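## Task

Scene 1: find the LC plug in the fifth column counted from the left, sixth block counted from the top, second hole counted from the top. It is not latched, so press it in until it clicks home. Every other fibre is live and must stay plugged and latched. No fibre may be kinked, including this plug's. The robot must not tip over or be left leaning.

## Robot and tools

ROBOT. TidyBot++: a wheeled base 0.54 m long, 0.50 m wide and 0.38 m tall, carrying a single seven-joint arm with a two-finger gripper. The shoulder sits 0.12 m ahead of the base centre and 0.68 m above the floor. Cameras: base_camera (on the base, looking forward) and wrist_camera (looks along the hand). The arm begins folded, hand pointing down.

FRAMES. Base frame: origin on the floor below the base centre, x forward, y left, z up, metres. hand_pose is reported in this frame as x, y, z then quaternion qw, qx, qy, qz; it is the point between the finger pads, with the hand's z axis running out along the fingers and the fingers closing along its y axis. base_odometry uses the base frame as it stood at scene start; it counts wheel turns only, so slip reads as travel. Heading is in rad, left positive, -3.142 to 3.142. base_tilt is in degrees, forward and right positive.

move. One call carries at most one action plus cameras and blocking. Action keys:
- base: an object of relative offsets from where the base currently is, along its own axes at the start of the command: translate_m (forward +, -2 to 2 m), strafe_m (left +, -2 to 2 m), rotate_rad (counter-clockwise from above +, -6.3 to 6.3 rad).
- joints: absolute targets by name, radians: joint_1_rad (any angle; positive is clockwise from above, the opposite sense to heading), joint_2_rad -2.249 to 2.249 (0 = upper arm vertical, + leans forward), joint_3_rad (any angle), joint_4_rad -2.579 to 2.579 (elbow, 0 straight), joint_5_rad (any angle), joint_6_rad -2.099 to 2.099 (wrist), joint_7_rad (any angle), and gripper_pos 0 (open, about 85 mm gap) to 1 (closed). Unbounded joints take the short way, so send steps under half a turn.
- target: one absolute hand pose, a single list of 7 numbers [x, y, z, qw, qx, qy, qz] in the base frame, metres. With target, joints may only contain gripper_pos.
- speeds: caps for this action only: translate_m and strafe_m 0.05 to 0.5 m/s, rotate_rad 0.1 to 1.57 rad/s. When driving and strafing together, give the cap under one key only.
cameras: list of base_camera, wrist_camera or all; [] for none. blocking: true/omitted waits until everything rests; false returns in about 0.5 s while motion continues. A move with no action just reports state.

wait(seconds 0 to 10) reports state after letting time pass. stop brakes all your running motions. zoom_image(camera, region [x0, y0, x1, y1] in pixels, at most 504 by 504) enlarges part of the newest image. read_manual only returns licence text. finished_scene(scene 1 or 2) ends the scene for good; the goal must hold without the robot.

RESULTS. base_status, joint_status and hand_status read done, moving, off_target (rested short of target, may still push), not_followed (a safety check withheld the arm), contact_stop or time_out (unrequested stops), torque_fault, or limit_stop_at_motor_heat. hand_status is done within 10 mm and 2 degrees. hand_target is where the joints' targets would put the hand. motor_effort gives percent of maximum per motor with the last action's peak in brackets. "joint command not followed" with "cause:" means a self-collision was predicted; "pose unreachable" means a target was withheld. "ARM HIT" flags a hard hit on the base or the arm itself. on_its_own lists motion you did not command. Motor temperatures appear per joint; MOTOR HOT appears at 60 °C, and at 75 °C an over-temperature stop lets the arm sag for 30 to 60 s. An unrequested stop, refusal or torque fault cancels the remaining move, wait and finished_scene calls of that reply.

PRACTICE. Targets usually land within about 3 cm; to correct, shift your last target by (wanted minus measured hand_pose). To hold still, resend hand_target, not hand_pose. Poses out of reach make the arm wander up to 10 s and end in time_out. The arm does not avoid obstacles and keeps pressing when blocked; rising effort, stalled hand_pose and images are your contact signals. Approach the panel slowly, square to the plug, and press along its axis with small steps, e.g. closed fingertips (which reach about 20 mm past the hand point) against the plug body. Check the wrist_camera and zoom to count columns, blocks and holes before touching anything.

AVOID. Brushing or pulling neighbouring cables, bending any fibre sharply, hard or fast pushes, driving the base while the arm touches something high (tipping risk), reaching far out or swinging sideways with the arm stretched, pushing so hard the base tilts or slides, torque faults, and long static holds that heat motors. If the robot leans, withdraw the arm or back the base away.

Each tool is called after ">>>" as a command line: name --argument value for each argument, lists and objects as JSON in quotes; but a table of rows of numbers goes row by row, as --pt "numbers of a row", without its own name.

## Session

>>> move

Scene clock: 0.00 s.
Motor temperatures (°C): [40 38 39 41 40 47 49]
base_odometry: x=+0.000 y=+0.000 heading=+0.000
base_tilt: forward=-0.2 right=-0.1
base_status: not commanded
joint_positions: joint_1_rad=-0.037 joint_2_rad=-0.384 joint_3_rad=+3.187 joint_4_rad=-2.558 joint_5_rad=-0.041 joint_6_rad=-0.904 joint_7_rad=+1.568 gripper_pos=+0.000
joint_status: not commanded
motor_effort: joint_1_rad=+0 joint_2_rad=+0 joint_3_rad=+0 joint_4_rad=+14 joint_5_rad=+0 joint_6_rad=-1 joint_7_rad=+0
hand_pose: x=+0.2406 y=+0.0125 z=+0.5834 quat_wxyz=(-0.025, +0.999, -0.016, +0.032) (m; base frame)
hand_target: x=+0.2406 y=+0.0125 z=+0.5834 quat_wxyz=(-0.025, +0.999, -0.016, +0.032) (m; base frame)
hand_status: not commanded
pictures: base_camera, wrist_camera
Images, in order (width x height): base_camera 644x364, wrist_camera 644x476.

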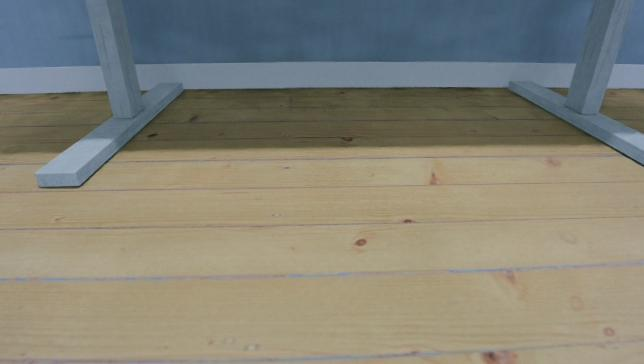

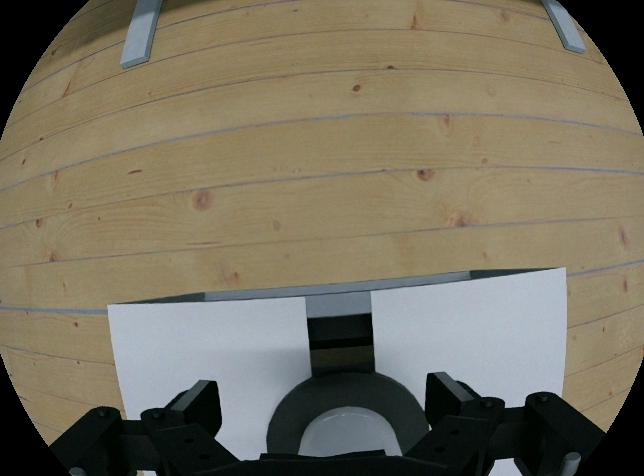

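>>> move --joints '{"joint_1_rad": 0.0, "joint_2_rad": -0.5, "joint_3_rad": 3.1416, "joint_4_rad": -2.2, "joint_5_rad": 0.0, "joint_6_rad": 0.13, "joint_7_rad": 1.57}'

Scene clock: 5.90 s.
Motor temperatures (°C): [40 38 39 41 40 47 49]
move: done
base_odometry: x=+0.000 y=+0.000 heading=+0.000
base_tilt: forward=-0.2 right=-0.1
base_status: not commanded
joint_positions: joint_1_rad=-0.020 joint_2_rad=-0.480 joint_3_rad=+3.157 joint_4_rad=-2.221 joint_5_rad=-0.030 joint_6_rad=+0.084 joint_7_rad=+1.568 gripper_pos=+0.000
joint_status: all done
motor_effort: joint_1_rad=+0(1) joint_2_rad=-5(6) joint_3_rad=+0(1) joint_4_rad=+22(22) joint_5_rad=+0(1) joint_6_rad=+8(8) joint_7_rad=+1(2)
hand_pose: x=+0.5449 y=+0.0012 z=+0.9753 quat_wxyz=(-0.015, +0.737, -0.013, +0.676) (m; base frame)
hand_target: x=+0.5403 y=+0.0013 z=+1.0108 quat_wxyz=(+0.000, +0.707, +0.000, +0.707) (m; base frame)
hand_status: not commanded
pictures: base_camera, wrist_camera
Images, in order (width x height): base_camera 644x364, wrist_camera 644x476.

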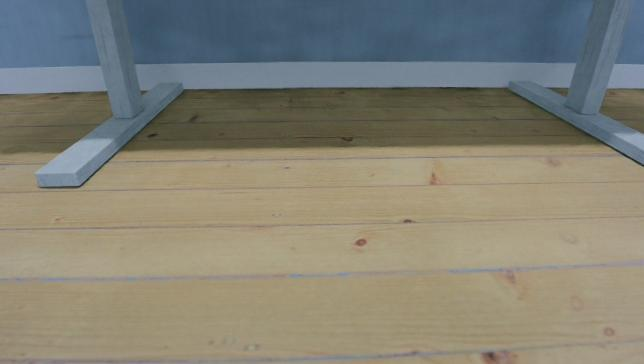

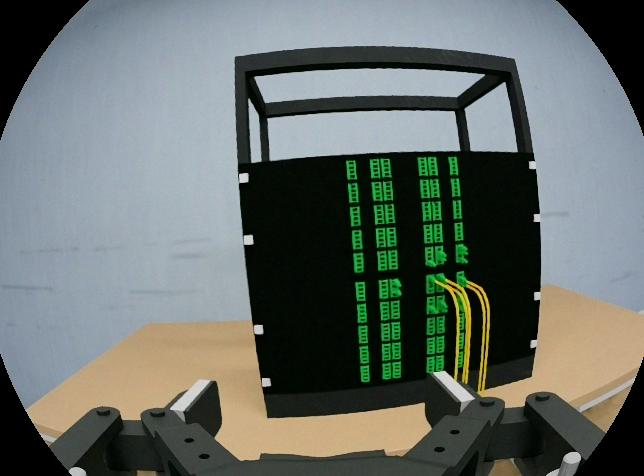

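>>> zoom_image --camera "wrist_camera" --region '[330, 140, 510, 400]'

Scaled by 1.938.

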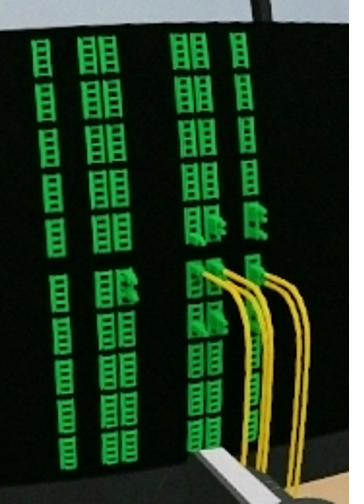

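>>> zoom_image --camera "wrist_camera" --region '[400, 230, 500, 320]'

>>> zoom_image --camera "wrist_camera" --region '[230, 40, 550, 420]'

Scaled by 5.040.

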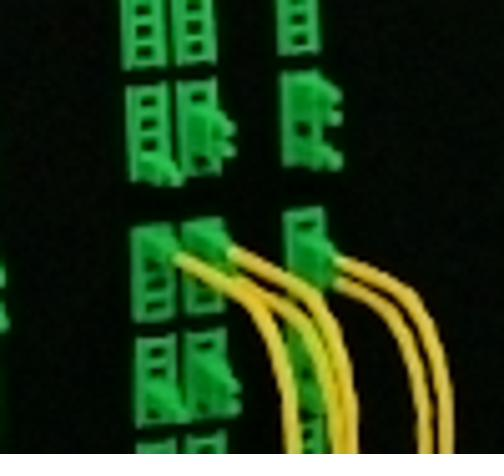

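Scaled by 1.326.

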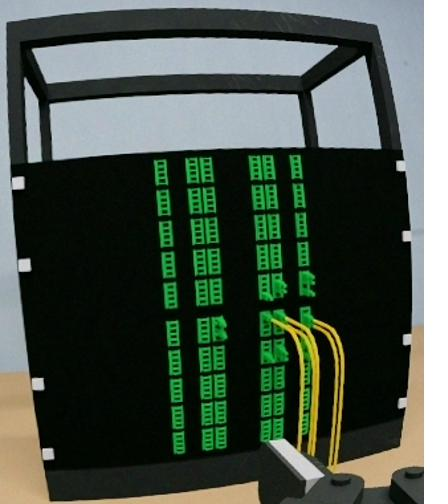

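>>> move --base '{"translate_m": 0.25}'

Scene clock: 27.83 s.
Motor temperatures (°C): [40 38 38 42 40 47 49]
move: done
base_odometry: x=+0.250 y=+0.000 heading=+0.001
base_tilt: forward=-0.1 right=-0.1
base_status: done
joint_positions: joint_1_rad=-0.020 joint_2_rad=-0.486 joint_3_rad=+3.156 joint_4_rad=-2.221 joint_5_rad=-0.030 joint_6_rad=+0.089 joint_7_rad=+1.568 gripper_pos=+0.000
joint_status: not commanded
motor_effort: joint_1_rad=+0(1) joint_2_rad=-5(8) joint_3_rad=+1(1) joint_4_rad=+22(22) joint_5_rad=+0(1) joint_6_rad=+8(9) joint_7_rad=+1(1)
hand_pose: x=+0.5432 y=+0.0015 z=+0.9793 quat_wxyz=(-0.015, +0.733, -0.013, +0.680) (m; base frame)
hand_target: x=+0.5403 y=+0.0013 z=+1.0108 quat_wxyz=(+0.000, +0.707, +0.000, +0.707) (m; base frame)
hand_status: not commanded
pictures: base_camera, wrist_camera
Images, in order (width x height): base_camera 644x364, wrist_camera 644x476.

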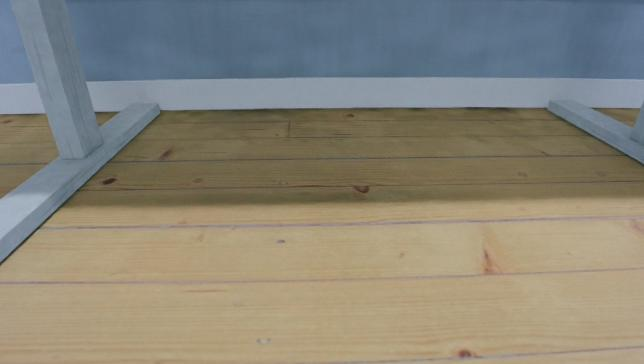

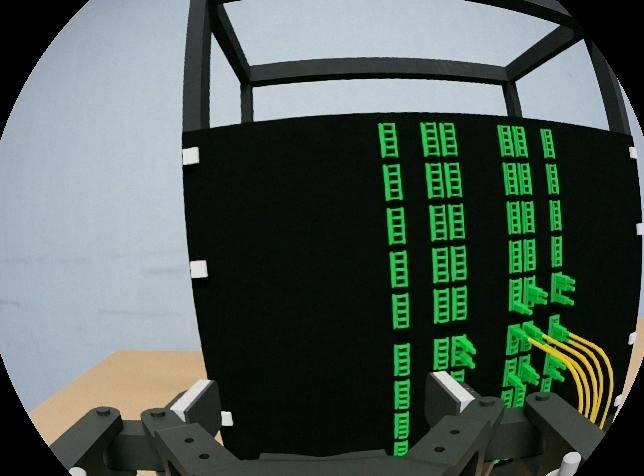

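>>> move --base '{"strafe_m": -0.2}'

>>> zoom_image --camera "wrist_camera" --region '[250, 250, 450, 420]'

Scene clock: 34.20 s.
Motor temperatures (°C): [40 38 38 42 40 47 49]
move: done
base_odometry: x=+0.250 y=-0.200 heading=+0.001
base_tilt: forward=-0.1 right=-0.1
base_status: done
joint_positions: joint_1_rad=-0.017 joint_2_rad=-0.486 joint_3_rad=+3.150 joint_4_rad=-2.221 joint_5_rad=-0.030 joint_6_rad=+0.089 joint_7_rad=+1.568 gripper_pos=+0.000
joint_status: not commanded
motor_effort: joint_1_rad=-1(1) joint_2_rad=-5(6) joint_3_rad=+0(2) joint_4_rad=+22(23) joint_5_rad=+1(1) joint_6_rad=+8(8) joint_7_rad=+0(1)
hand_pose: x=+0.5431 y=+0.0035 z=+0.9793 quat_wxyz=(-0.015, +0.733, -0.011, +0.680) (m; base frame)
hand_target: x=+0.5403 y=+0.0013 z=+1.0108 quat_wxyz=(+0.000, +0.707, +0.000, +0.707) (m; base frame)
hand_status: not commanded
pictures: base_camera, wrist_camera
Images, in order (width x height): base_camera 644x364, wrist_camera 644x476.

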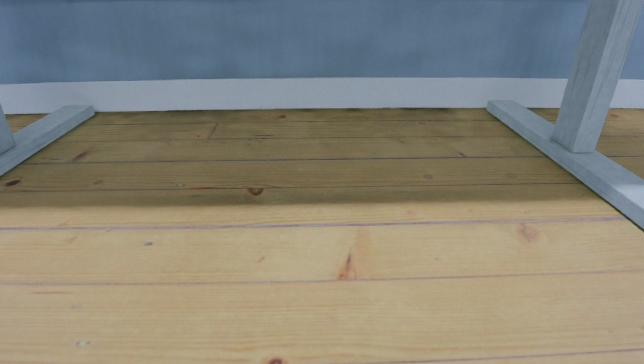

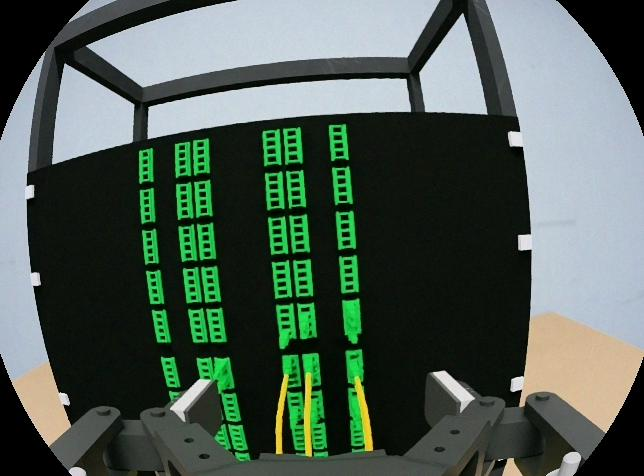

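Scaled by 2.520.

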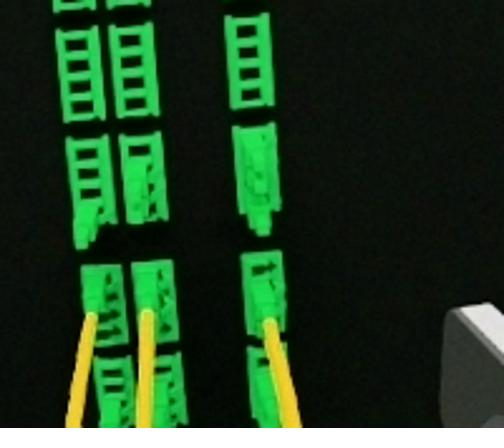

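>>> move --joints '{"joint_1_rad": 0.0, "joint_2_rad": -0.186, "joint_3_rad": 3.1416, "joint_4_rad": -2.40, "joint_5_rad": 0.0, "joint_6_rad": 0.71, "joint_7_rad": 1.57}' --cameras '["wrist_camera"]'

>>> zoom_image --camera "wrist_camera" --region '[240, 200, 400, 360]'

Scene clock: 42.07 s.
Motor temperatures (°C): [40 38 38 42 40 47 49]
move: done
base_odometry: x=+0.250 y=-0.200 heading=+0.001
base_tilt: forward=-0.1 right=-0.1
base_status: not commanded
joint_positions: joint_1_rad=-0.017 joint_2_rad=-0.198 joint_3_rad=+3.150 joint_4_rad=-2.382 joint_5_rad=-0.030 joint_6_rad=+0.664 joint_7_rad=+1.568 gripper_pos=+0.000
joint_status: all done
motor_effort: joint_1_rad=+0(2) joint_2_rad=-12(15) joint_3_rad=+0(1) joint_4_rad=+19(23) joint_5_rad=+1(2) joint_6_rad=+7(9) joint_7_rad=+0(1)
hand_pose: x=+0.6043 y=-0.0005 z=+0.9289 quat_wxyz=(-0.007, +0.689, -0.014, +0.725) (m; base frame)
hand_target: x=+0.6033 y=+0.0013 z=+0.9276 quat_wxyz=(+0.000, +0.683, +0.000, +0.730) (m; base frame)
hand_status: not commanded
pictures: wrist_camera
Images, in order (width x height): wrist_camera 644x476.

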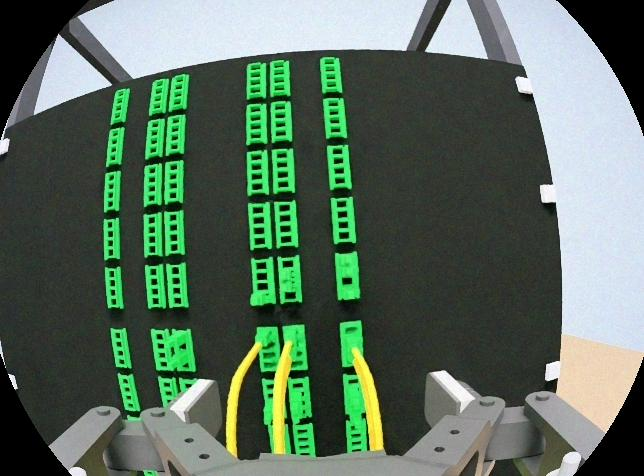

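Scaled by 3.150.

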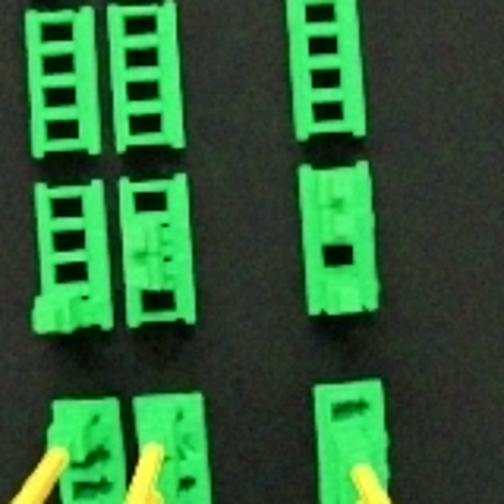

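>>> zoom_image --camera "wrist_camera" --region '[245, 310, 385, 410]'

Scaled by 3.600.

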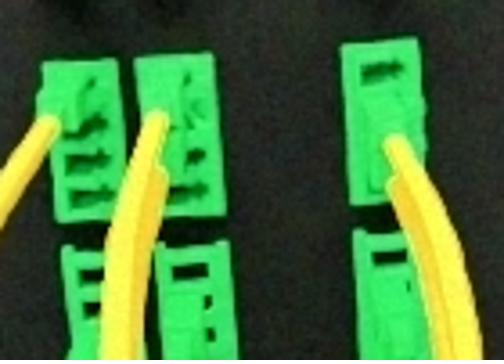

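>>> move --joints '{"gripper_pos": 1.0}' --cameras '["wrist_camera"]'

>>> zoom_image --camera "wrist_camera" --region '[222, 280, 422, 460]'

Scene clock: 56.27 s.
Motor temperatures (°C): [40 38 38 42 40 47 49]
move: done
base_odometry: x=+0.250 y=-0.200 heading=+0.001
base_tilt: forward=-0.2 right=-0.1
base_status: not commanded
joint_positions: joint_1_rad=-0.017 joint_2_rad=-0.195 joint_3_rad=+3.150 joint_4_rad=-2.383 joint_5_rad=-0.030 joint_6_rad=+0.670 joint_7_rad=+1.568 gripper_pos=+0.974
joint_status: all done
motor_effort: joint_1_rad=+0(1) joint_2_rad=-13(14) joint_3_rad=+0(1) joint_4_rad=+18(19) joint_5_rad=+0(1) joint_6_rad=+8(8) joint_7_rad=+1(1)
hand_pose: x=+0.6049 y=-0.0006 z=+0.9292 quat_wxyz=(-0.007, +0.688, -0.013, +0.725) (m; base frame)
hand_target: x=+0.6033 y=+0.0013 z=+0.9276 quat_wxyz=(+0.000, +0.683, +0.000, +0.730) (m; base frame)
hand_status: not commanded
pictures: wrist_camera
Images, in order (width x height): wrist_camera 644x476.

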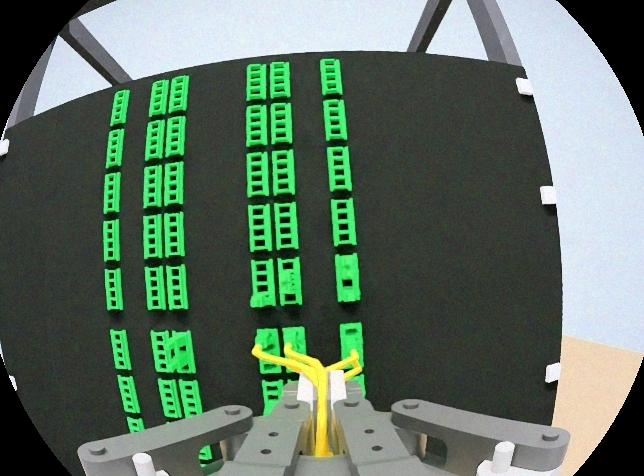

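Scaled by 2.520.

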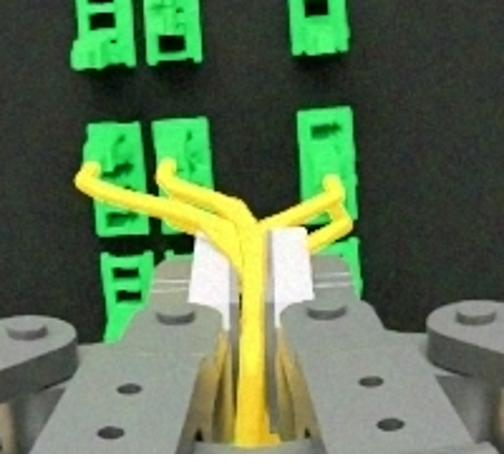

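>>> move --joints '{"gripper_pos": 0.0}' --cameras '["wrist_camera"]'

>>> zoom_image --camera "wrist_camera" --region '[222, 280, 422, 460]'

Scene clock: 58.23 s.
Motor temperatures (°C): [40 38 38 42 40 47 49]
move: done
base_odometry: x=+0.250 y=-0.200 heading=+0.001
base_tilt: forward=-0.2 right=-0.1
base_status: not commanded
joint_positions: joint_1_rad=-0.017 joint_2_rad=-0.195 joint_3_rad=+3.150 joint_4_rad=-2.385 joint_5_rad=-0.030 joint_6_rad=+0.670 joint_7_rad=+1.568 gripper_pos=+0.000
joint_status: all done
motor_effort: joint_1_rad=+0(1) joint_2_rad=-12(14) joint_3_rad=+0(1) joint_4_rad=+18(20) joint_5_rad=+1(1) joint_6_rad=+7(8) joint_7_rad=+1(1)
hand_pose: x=+0.6045 y=-0.0006 z=+0.9279 quat_wxyz=(-0.007, +0.689, -0.013, +0.725) (m; base frame)
hand_target: x=+0.6033 y=+0.0013 z=+0.9276 quat_wxyz=(+0.000, +0.683, +0.000, +0.730) (m; base frame)
hand_status: not commanded
pictures: wrist_camera
Images, in order (width x height): wrist_camera 644x476.

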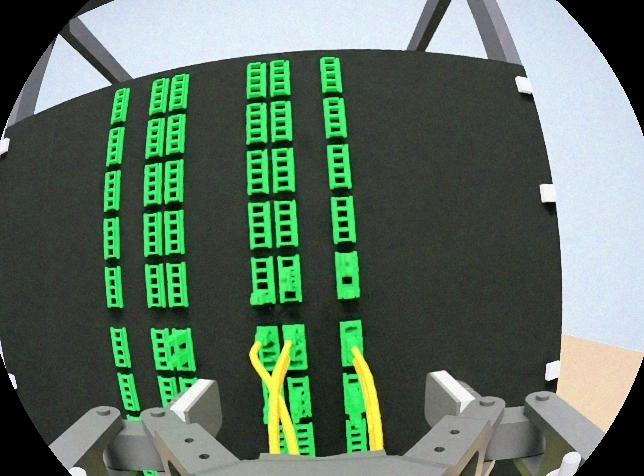

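Scaled by 2.520.

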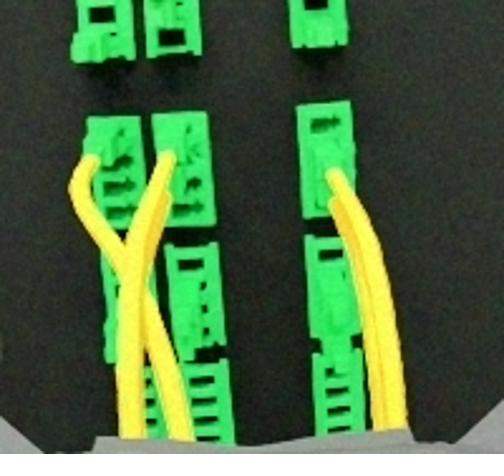

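>>> move --joints '{"joint_2_rad": -0.42, "joint_4_rad": -2.19, "joint_6_rad": 0.245, "joint_7_rad": 1.53}' --cameras '["wrist_camera"]'

>>> zoom_image --camera "wrist_camera" --region '[222, 340, 422, 460]'

Scene clock: 72.87 s.
Motor temperatures (°C): [40 38 38 42 40 47 49]
move: done
base_odometry: x=+0.250 y=-0.200 heading=+0.001
base_tilt: forward=-0.2 right=-0.1
base_status: not commanded
joint_positions: joint_1_rad=-0.017 joint_2_rad=-0.406 joint_3_rad=+3.150 joint_4_rad=-2.215 joint_5_rad=-0.030 joint_6_rad=+0.296 joint_7_rad=+1.568 gripper_pos=+0.000
joint_status: all done
motor_effort: joint_1_rad=+0(1) joint_2_rad=-7(14) joint_3_rad=+0(1) joint_4_rad=+21(22) joint_5_rad=+1(1) joint_6_rad=+7(9) joint_7_rad=-1(1)
hand_pose: x=+0.5693 y=+0.0017 z=+1.0123 quat_wxyz=(-0.013, +0.686, -0.012, +0.727) (m; base frame)
hand_target: x=+0.5665 y=+0.0013 z=+1.0180 quat_wxyz=(-0.015, +0.691, -0.014, +0.723) (m; base frame)
hand_status: not commanded
pictures: wrist_camera
Images, in order (width x height): wrist_camera 644x476.

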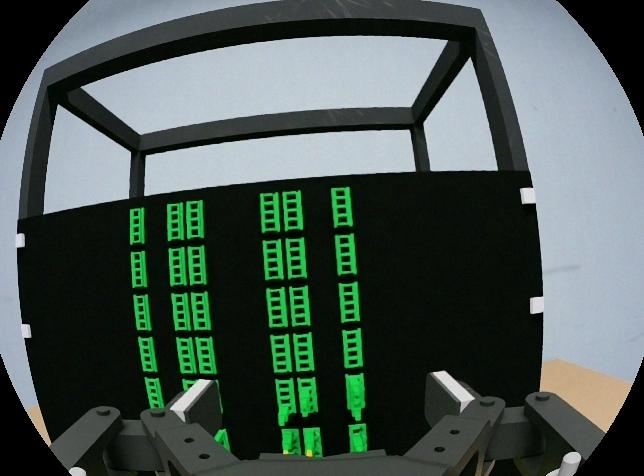

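Scaled by 2.520.

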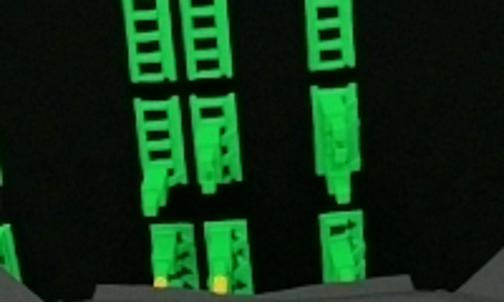

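>>> move --joints '{"joint_2_rad": -0.364, "joint_4_rad": -1.662, "joint_6_rad": -0.622, "joint_7_rad": 1.53}' --cameras '[]'

>>> move --joints '{"joint_2_rad": -0.038, "joint_4_rad": -1.143, "joint_6_rad": -1.251, "joint_7_rad": 1.53}' --cameras '["wrist_camera"]'

Scene clock: 111.23 s.
Motor temperatures (°C): [40 38 38 42 40 47 49]
move: done
base_odometry: x=+0.250 y=-0.200 heading=+0.001
base_tilt: forward=-0.1 right=-0.1
base_status: not commanded
joint_positions: joint_1_rad=-0.017 joint_2_rad=-0.388 joint_3_rad=+3.150 joint_4_rad=-1.692 joint_5_rad=-0.030 joint_6_rad=-0.570 joint_7_rad=+1.568 gripper_pos=+0.000
joint_status: all done
motor_effort: joint_1_rad=+0(1) joint_2_rad=-8(9) joint_3_rad=+0(1) joint_4_rad=+22(23) joint_5_rad=-1(2) joint_6_rad=+8(8) joint_7_rad=+0(1)
hand_pose: x=+0.5602 y=+0.0094 z=+1.0609 quat_wxyz=(-0.019, +0.806, -0.004, +0.592) (m; base frame)
hand_target: x=+0.5644 y=+0.0013 z=+1.0532 quat_wxyz=(-0.012, +0.819, -0.017, +0.573) (m; base frame)
hand_status: not commanded
pictures: none
No camera images: "cameras" was empty.

Scene clock: 113.30 s.
Motor temperatures (°C): [40 38 38 42 40 47 49]
move: done
base_odometry: x=+0.250 y=-0.200 heading=+0.001
base_tilt: forward=-0.1 right=-0.1
base_status: not commanded
joint_positions: joint_1_rad=-0.017 joint_2_rad=-0.053 joint_3_rad=+3.150 joint_4_rad=-1.174 joint_5_rad=-0.030 joint_6_rad=-1.200 joint_7_rad=+1.568 gripper_pos=+0.000
joint_status: all done
motor_effort: joint_1_rad=+0(1) joint_2_rad=-17(19) joint_3_rad=+0(2) joint_4_rad=+19(22) joint_5_rad=+0(1) joint_6_rad=+5(8) joint_7_rad=+0(2)
hand_pose: x=+0.6074 y=+0.0142 z=+1.0264 quat_wxyz=(-0.018, +0.917, +0.003, +0.399) (m; base frame)
hand_target: x=+0.6040 y=+0.0013 z=+1.0234 quat_wxyz=(-0.008, +0.924, -0.019, +0.383) (m; base frame)
hand_status: not commanded
pictures: wrist_camera
Images, in order (width x height): wrist_camera 644x476.

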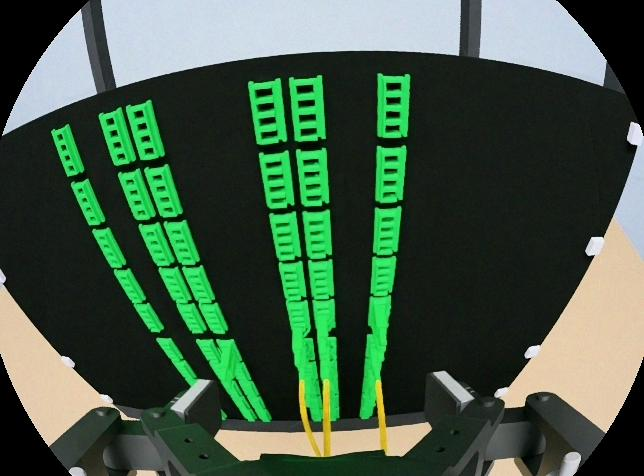

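>>> zoom_image --camera "wrist_camera" --region '[260, 290, 420, 460]'

Scaled by 2.965.

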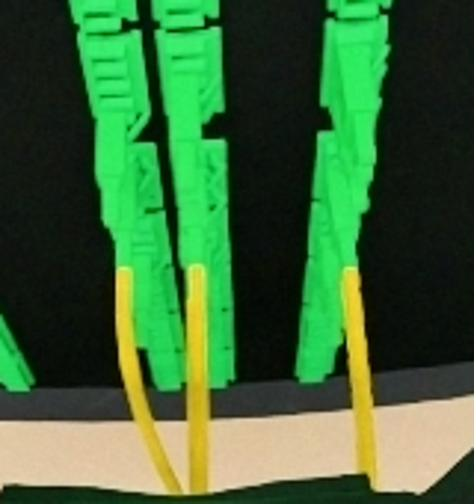

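>>> move --base '{"translate_m": 0.04}' --speeds '{"translate_m": 0.1}' --cameras '["wrist_camera"]'

>>> zoom_image --camera "wrist_camera" --region '[260, 290, 420, 460]'

Scene clock: 145.33 s.
Motor temperatures (°C): [40 38 38 42 40 47 49]
move: done
base_odometry: x=+0.291 y=-0.200 heading=+0.001
base_tilt: forward=-0.1 right=-0.1
base_status: done
joint_positions: joint_1_rad=-0.017 joint_2_rad=-0.043 joint_3_rad=+3.150 joint_4_rad=-1.172 joint_5_rad=-0.030 joint_6_rad=-1.205 joint_7_rad=+1.568 gripper_pos=+0.000
joint_status: not commanded
motor_effort: joint_1_rad=+0(1) joint_2_rad=-18(20) joint_3_rad=+0(1) joint_4_rad=+19(20) joint_5_rad=+0(1) joint_6_rad=+5(6) joint_7_rad=+0(1)
hand_pose: x=+0.6101 y=+0.0142 z=+1.0214 quat_wxyz=(-0.017, +0.920, +0.003, +0.393) (m; base frame)
hand_target: x=+0.6040 y=+0.0013 z=+1.0234 quat_wxyz=(-0.008, +0.924, -0.019, +0.383) (m; base frame)
hand_status: not commanded
pictures: wrist_camera
Images, in order (width x height): wrist_camera 644x476.

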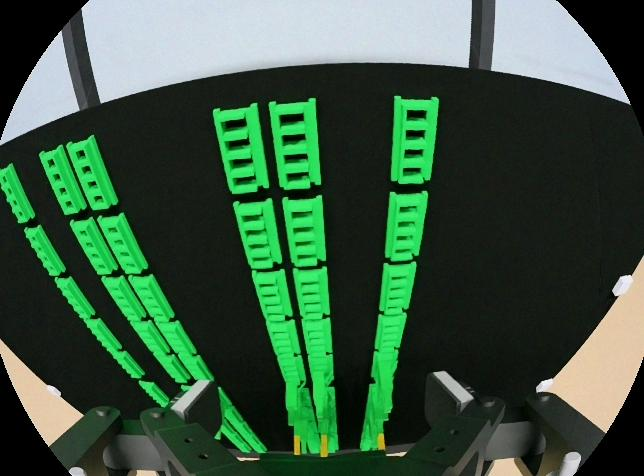

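Scaled by 2.965.

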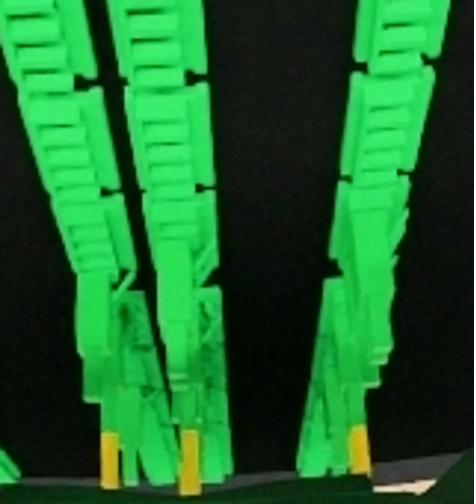

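>>> zoom_image --camera "wrist_camera" --region '[280, 350, 350, 460]'

Scaled by 4.582.

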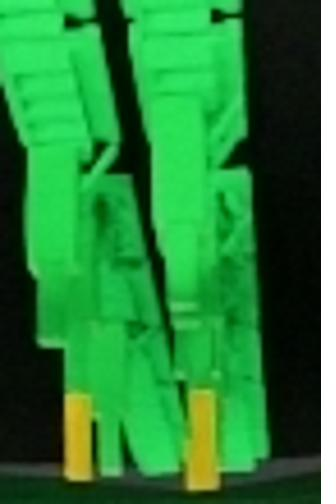

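>>> move --target '[0.50, -0.15, 0.96, -0.2126, 0.6744, 0.2126, 0.6744]' --cameras '["wrist_camera"]'

Scene clock: 174.90 s.
Motor temperatures (°C): [40 38 38 42 40 47 49]
move: off_target
base_odometry: x=+0.291 y=-0.200 heading=+0.001
base_tilt: forward=-0.2 right=+0.0
base_status: not commanded
joint_positions: joint_1_rad=-1.184 joint_2_rad=-1.285 joint_3_rad=+4.020 joint_4_rad=-1.857 joint_5_rad=+0.248 joint_6_rad=-0.709 joint_7_rad=+2.125 gripper_pos=+0.000
joint_status: not commanded
motor_effort: joint_1_rad=+0(2) joint_2_rad=+23(24) joint_3_rad=-15(16) joint_4_rad=+10(20) joint_5_rad=-2(4) joint_6_rad=+7(7) joint_7_rad=+0(1)
hand_pose: x=+0.4900 y=-0.1473 z=+0.9658 quat_wxyz=(-0.251, +0.686, +0.187, +0.656) (m; base frame)
hand_target: x=+0.5000 y=-0.1500 z=+0.9600 quat_wxyz=(-0.213, +0.674, +0.213, +0.674) (m; base frame)
hand_status: off_target (0.012 m and 5.8 deg from the pose sent, 0.207 m and 54.4 deg at the start)
pictures: wrist_camera
Images, in order (width x height): wrist_camera 644x476.

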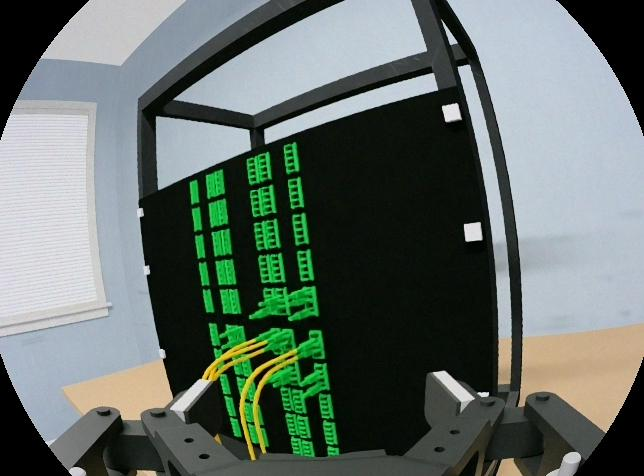

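>>> zoom_image --camera "wrist_camera" --region '[200, 280, 340, 400]'

Scaled by 3.600.

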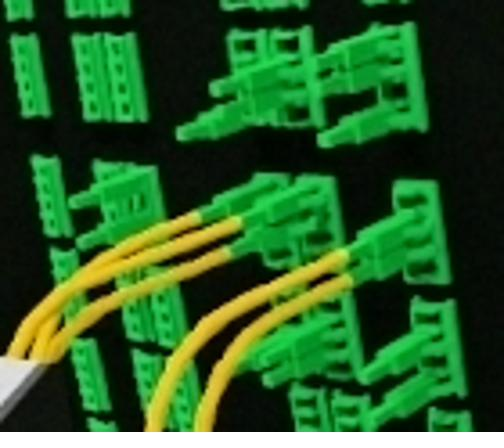

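>>> move --target '[0.565, -0.10, 0.975, -0.2126, 0.6744, 0.2126, 0.6744]' --cameras '["wrist_camera"]'

>>> zoom_image --camera "wrist_camera" --region '[180, 280, 340, 420]'

Scene clock: 184.27 s.
Motor temperatures (°C): [40 38 38 42 40 47 49]
move: off_target
base_odometry: x=+0.291 y=-0.200 heading=+0.001
base_tilt: forward=-0.2 right=+0.0
base_status: not commanded
joint_positions: joint_1_rad=-1.336 joint_2_rad=-1.193 joint_3_rad=+4.086 joint_4_rad=-1.866 joint_5_rad=+0.285 joint_6_rad=-0.520 joint_7_rad=+2.128 gripper_pos=+0.000
joint_status: not commanded
motor_effort: joint_1_rad=+0(2) joint_2_rad=+22(25) joint_3_rad=-16(17) joint_4_rad=+12(13) joint_5_rad=-2(3) joint_6_rad=+5(7) joint_7_rad=+0(1)
hand_pose: x=+0.5547 y=-0.1029 z=+0.9801 quat_wxyz=(-0.243, +0.674, +0.200, +0.668) (m; base frame)
hand_target: x=+0.5650 y=-0.1000 z=+0.9750 quat_wxyz=(-0.213, +0.674, +0.213, +0.674) (m; base frame)
hand_status: off_target (0.012 m and 3.9 deg from the pose sent, 0.089 m and 5.8 deg at the start)
pictures: wrist_camera
Images, in order (width x height): wrist_camera 644x476.

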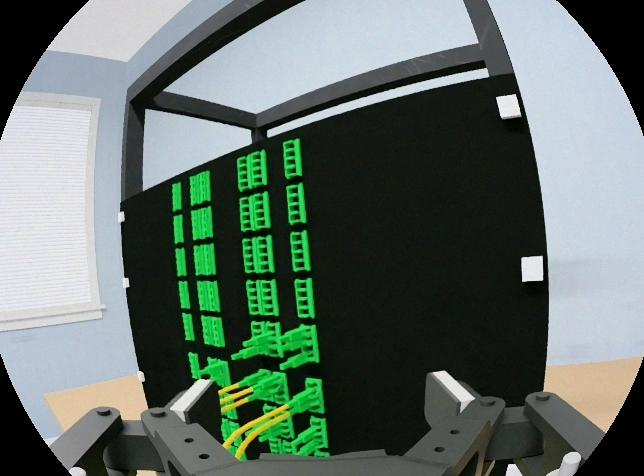

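Scaled by 3.150.

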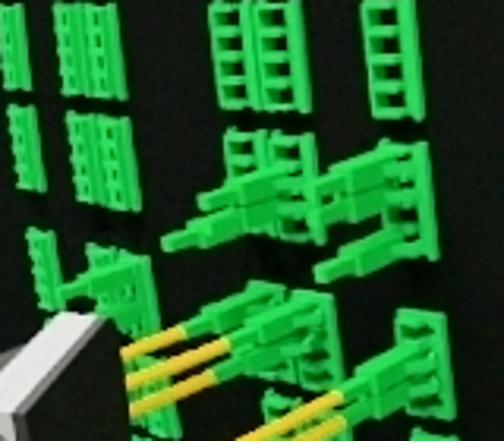

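>>> zoom_image --camera "wrist_camera" --region '[215, 360, 335, 430]'

Scaled by 4.200.

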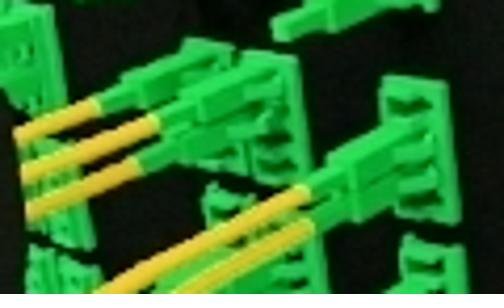

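>>> zoom_image --camera "wrist_camera" --region '[240, 368, 300, 412]'

Scaled by 8.400.

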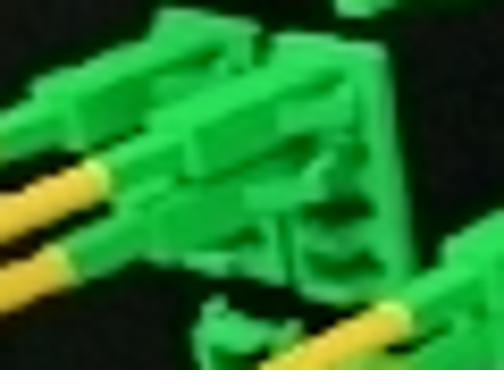

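>>> move --base '{"translate_m": -0.2}' --cameras '[]'

>>> move --joints '{"joint_1_rad": -0.14, "joint_2_rad": -0.24, "joint_3_rad": 3.1416, "joint_4_rad": -1.49, "joint_5_rad": 0.0, "joint_6_rad": -0.99, "joint_7_rad": 1.59, "gripper_pos": 0.5}' --cameras '["wrist_camera"]'

Scene clock: 229.40 s.
Motor temperatures (°C): [40 38 38 42 40 47 49]
move: done
base_odometry: x=+0.090 y=-0.201 heading=+0.001
base_tilt: forward=-0.2 right=-0.1
base_status: done
joint_positions: joint_1_rad=-1.336 joint_2_rad=-1.193 joint_3_rad=+4.090 joint_4_rad=-1.866 joint_5_rad=+0.287 joint_6_rad=-0.516 joint_7_rad=+2.128 gripper_pos=+0.000
joint_status: not commanded
motor_effort: joint_1_rad=+0(4) joint_2_rad=+22(23) joint_3_rad=-15(17) joint_4_rad=+11(13) joint_5_rad=-3(3) joint_6_rad=+6(7) joint_7_rad=+0(1)
hand_pose: x=+0.5562 y=-0.1039 z=+0.9791 quat_wxyz=(-0.242, +0.675, +0.199, +0.668) (m; base frame)
hand_target: x=+0.5650 y=-0.1000 z=+0.9750 quat_wxyz=(-0.213, +0.674, +0.213, +0.674) (m; base frame)
hand_status: not commanded
pictures: none
No camera images: "cameras" was empty.

Scene clock: 231.87 s.
Motor temperatures (°C): [40 38 38 42 40 47 49]
move: done
base_odometry: x=+0.090 y=-0.201 heading=+0.001
base_tilt: forward=-0.2 right=-0.1
base_status: not commanded
joint_positions: joint_1_rad=-0.160 joint_2_rad=-0.254 joint_3_rad=+3.156 joint_4_rad=-1.522 joint_5_rad=+0.040 joint_6_rad=-0.938 joint_7_rad=+1.670 gripper_pos=+0.500
joint_status: all done
motor_effort: joint_1_rad=-1(3) joint_2_rad=-11(23) joint_3_rad=+0(18) joint_4_rad=+21(22) joint_5_rad=+1(3) joint_6_rad=+6(8) joint_7_rad=+0(2)
hand_pose: x=+0.5606 y=+0.0549 z=+0.9985 quat_wxyz=(+0.008, +0.885, +0.112, +0.451) (m; base frame)
hand_target: x=+0.5569 y=+0.0631 z=+0.9965 quat_wxyz=(-0.026, +0.897, +0.072, +0.435) (m; base frame)
hand_status: not commanded
pictures: wrist_camera
Images, in order (width x height): wrist_camera 644x476.

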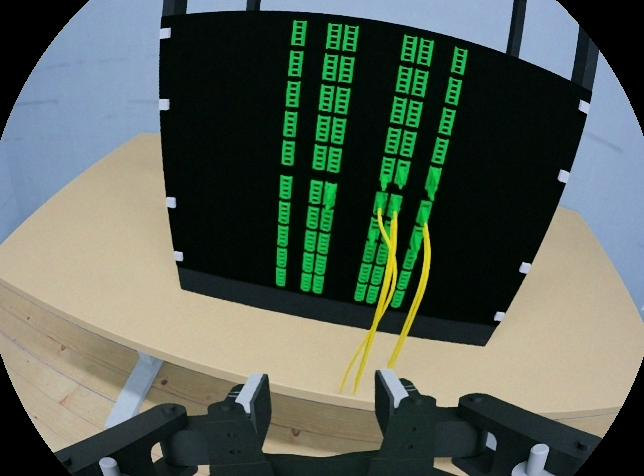

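>>> move --base '{"translate_m": 0.15, "strafe_m": -0.045}' --joints '{"joint_5_rad": -0.02, "joint_7_rad": 1.50, "gripper_pos": 0.85}' --cameras '["wrist_camera"]'

>>> zoom_image --camera "wrist_camera" --region '[240, 230, 420, 410]'

Scene clock: 238.43 s.
Motor temperatures (°C): [40 38 38 42 40 47 49]
move: done
base_odometry: x=+0.241 y=-0.246 heading=+0.001
base_tilt: forward=-0.1 right=+0.0
base_status: done
joint_positions: joint_1_rad=-0.157 joint_2_rad=-0.240 joint_3_rad=+3.151 joint_4_rad=-1.519 joint_5_rad=+0.012 joint_6_rad=-0.944 joint_7_rad=+1.562 gripper_pos=+0.850
joint_status: all done
motor_effort: joint_1_rad=-1(1) joint_2_rad=-12(15) joint_3_rad=-1(2) joint_4_rad=+20(21) joint_5_rad=+1(2) joint_6_rad=+6(7) joint_7_rad=+0(1)
hand_pose: x=+0.5630 y=+0.0637 z=+0.9922 quat_wxyz=(-0.030, +0.894, +0.063, +0.443) (m; base frame)
hand_target: x=+0.5562 y=+0.0682 z=+0.9966 quat_wxyz=(-0.056, +0.900, +0.030, +0.432) (m; base frame)
hand_status: not commanded
pictures: wrist_camera
Images, in order (width x height): wrist_camera 644x476.

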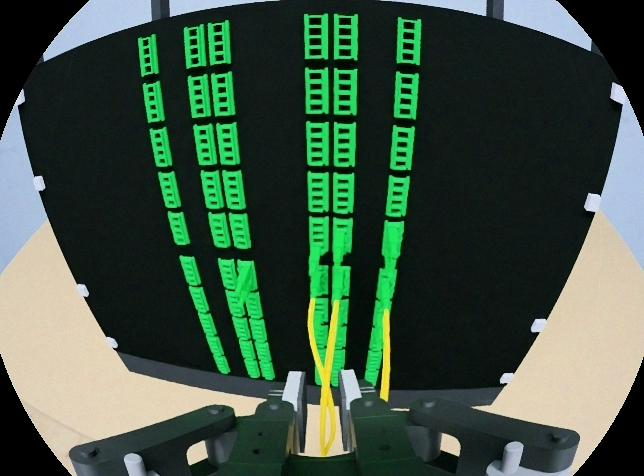

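Scaled by 2.800.

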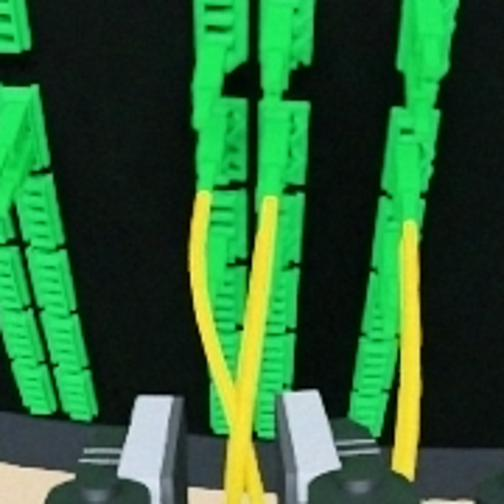

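>>> move --base '{"translate_m": 0.06, "strafe_m": 0.003}' --speeds '{"translate_m": 0.2}' --cameras '["wrist_camera"]'

>>> zoom_image --camera "wrist_camera" --region '[262, 300, 382, 420]'

Scene clock: 250.67 s.
Motor temperatures (°C): [40 38 38 42 40 47 49]
move: done
base_odometry: x=+0.301 y=-0.243 heading=+0.001
base_tilt: forward=-0.2 right=-0.1
base_status: done
joint_positions: joint_1_rad=-0.157 joint_2_rad=-0.235 joint_3_rad=+3.151 joint_4_rad=-1.519 joint_5_rad=+0.012 joint_6_rad=-0.945 joint_7_rad=+1.562 gripper_pos=+0.850
joint_status: not commanded
motor_effort: joint_1_rad=+0(1) joint_2_rad=-12(16) joint_3_rad=+0(1) joint_4_rad=+20(21) joint_5_rad=+1(2) joint_6_rad=+5(7) joint_7_rad=+0(1)
hand_pose: x=+0.5645 y=+0.0639 z=+0.9896 quat_wxyz=(-0.030, +0.895, +0.063, +0.440) (m; base frame)
hand_target: x=+0.5562 y=+0.0682 z=+0.9966 quat_wxyz=(-0.056, +0.900, +0.030, +0.432) (m; base frame)
hand_status: not commanded
pictures: wrist_camera
Images, in order (width x height): wrist_camera 644x476.

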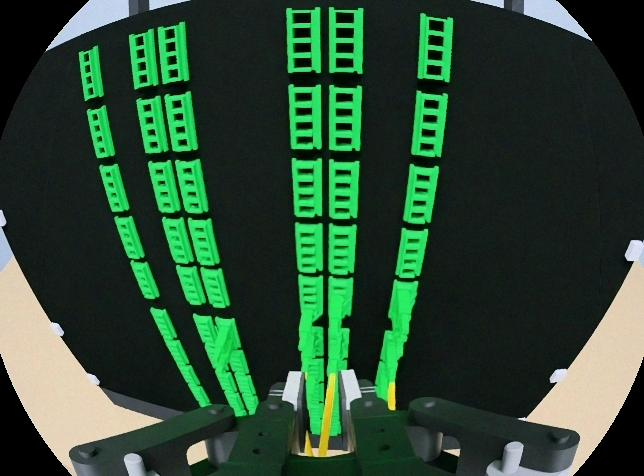

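Scaled by 4.200.

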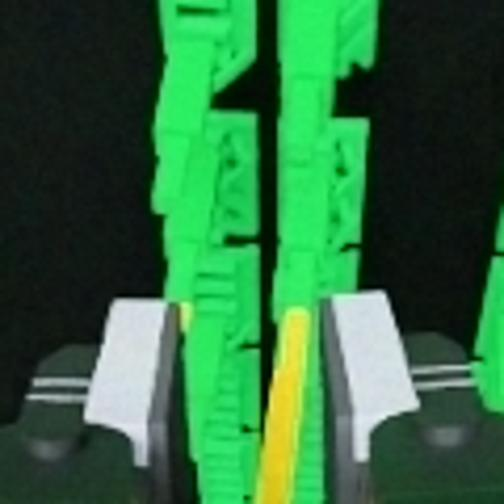

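>>> move --base '{"strafe_m": -0.002}' --joints '{"joint_4_rad": -1.535}' --cameras '["wrist_camera"]'

>>> zoom_image --camera "wrist_camera" --region '[262, 300, 382, 420]'

Scene clock: 258.90 s.
Motor temperatures (°C): [40 38 38 42 40 47 49]
move: done
base_odometry: x=+0.301 y=-0.245 heading=+0.001
base_tilt: forward=-0.1 right=-0.1
base_status: done
joint_positions: joint_1_rad=-0.156 joint_2_rad=-0.235 joint_3_rad=+3.150 joint_4_rad=-1.529 joint_5_rad=+0.011 joint_6_rad=-0.945 joint_7_rad=+1.562 gripper_pos=+0.850
joint_status: all done
motor_effort: joint_1_rad=+0(2) joint_2_rad=-12(14) joint_3_rad=+0(3) joint_4_rad=+21(21) joint_5_rad=+0(1) joint_6_rad=+6(7) joint_7_rad=+0(1)
hand_pose: x=+0.5633 y=+0.0641 z=+0.9837 quat_wxyz=(-0.030, +0.898, +0.063, +0.435) (m; base frame)
hand_target: x=+0.5515 y=+0.0676 z=+0.9723 quat_wxyz=(-0.054, +0.909, +0.030, +0.412) (m; base frame)
hand_status: not commanded
pictures: wrist_camera
Images, in order (width x height): wrist_camera 644x476.

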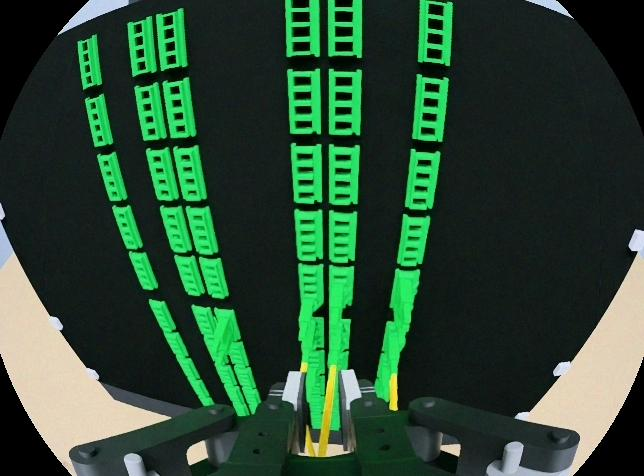

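Scaled by 4.200.

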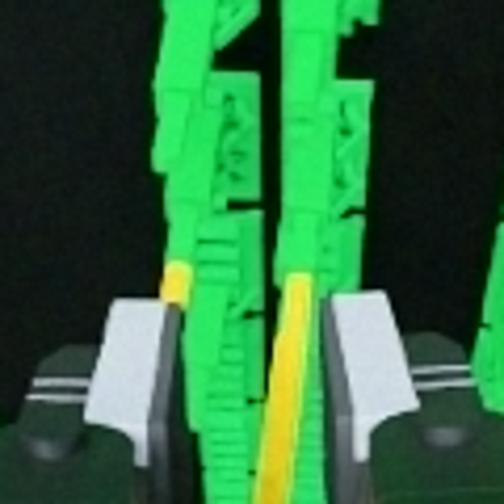

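>>> move --joints '{"joint_4_rad": -1.58}' --cameras '["wrist_camera"]'

>>> zoom_image --camera "wrist_camera" --region '[262, 280, 382, 400]'

Scene clock: 260.97 s.
Motor temperatures (°C): [40 38 38 42 40 47 49]
move: done
base_odometry: x=+0.301 y=-0.245 heading=+0.001
base_tilt: forward=-0.1 right=-0.1
base_status: not commanded
joint_positions: joint_1_rad=-0.156 joint_2_rad=-0.235 joint_3_rad=+3.150 joint_4_rad=-1.567 joint_5_rad=+0.011 joint_6_rad=-0.947 joint_7_rad=+1.562 gripper_pos=+0.850
joint_status: all done
motor_effort: joint_1_rad=-1(1) joint_2_rad=-13(13) joint_3_rad=+0(1) joint_4_rad=+20(22) joint_5_rad=+0(2) joint_6_rad=+6(7) joint_7_rad=+0(1)
hand_pose: x=+0.5586 y=+0.0635 z=+0.9630 quat_wxyz=(-0.028, +0.906, +0.064, +0.417) (m; base frame)
hand_target: x=+0.5457 y=+0.0668 z=+0.9482 quat_wxyz=(-0.051, +0.918, +0.030, +0.392) (m; base frame)
hand_status: not commanded
pictures: wrist_camera
Images, in order (width x height): wrist_camera 644x476.

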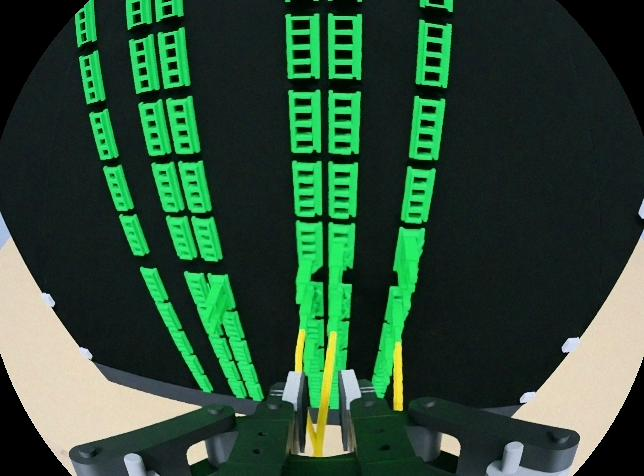

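Scaled by 4.200.

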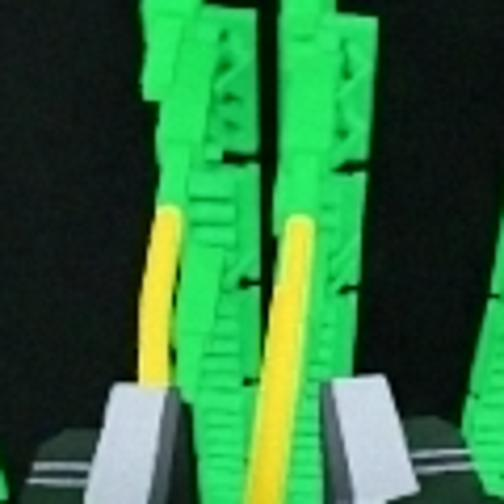

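>>> move --base '{"strafe_m": -0.002, "translate_m": 0.008}' --speeds '{"translate_m": 0.05}' --joints '{"gripper_pos": 0.9}' --cameras '["wrist_camera"]'

>>> zoom_image --camera "wrist_camera" --region '[262, 280, 382, 400]'

Scene clock: 295.47 s.
Motor temperatures (°C): [40 38 38 42 40 47 49]
move: done
base_odometry: x=+0.309 y=-0.246 heading=+0.001
base_tilt: forward=-0.1 right=-0.1
base_status: done
joint_positions: joint_1_rad=-0.156 joint_2_rad=-0.233 joint_3_rad=+3.150 joint_4_rad=-1.567 joint_5_rad=+0.010 joint_6_rad=-0.947 joint_7_rad=+1.562 gripper_pos=+0.900
joint_status: all done
motor_effort: joint_1_rad=-1(1) joint_2_rad=-12(16) joint_3_rad=+0(2) joint_4_rad=+21(21) joint_5_rad=+0(1) joint_6_rad=+5(6) joint_7_rad=+0(1)
hand_pose: x=+0.5589 y=+0.0637 z=+0.9624 quat_wxyz=(-0.028, +0.906, +0.064, +0.417) (m; base frame)
hand_target: x=+0.5457 y=+0.0668 z=+0.9482 quat_wxyz=(-0.051, +0.918, +0.030, +0.392) (m; base frame)
hand_status: not commanded
pictures: wrist_camera
Images, in order (width x height): wrist_camera 644x476.

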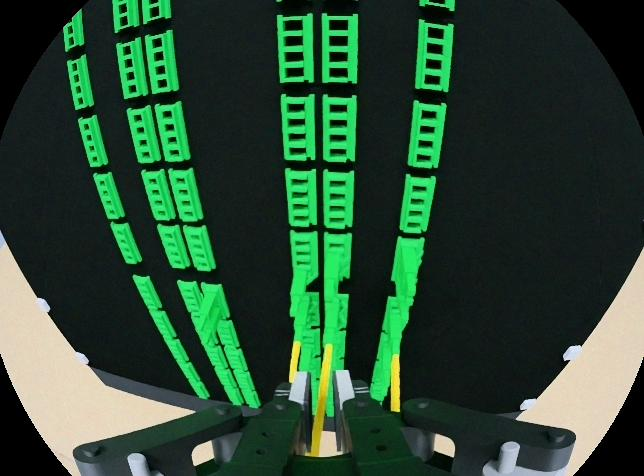

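Scaled by 4.200.

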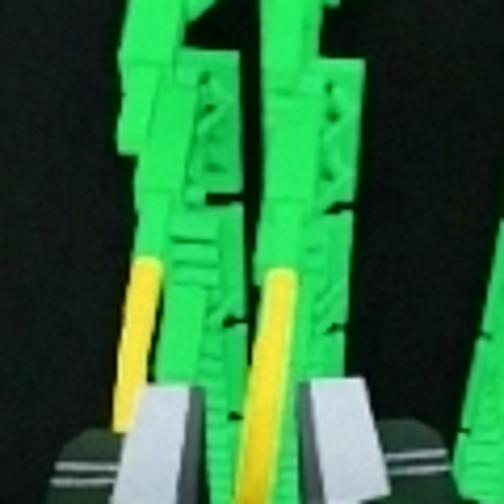

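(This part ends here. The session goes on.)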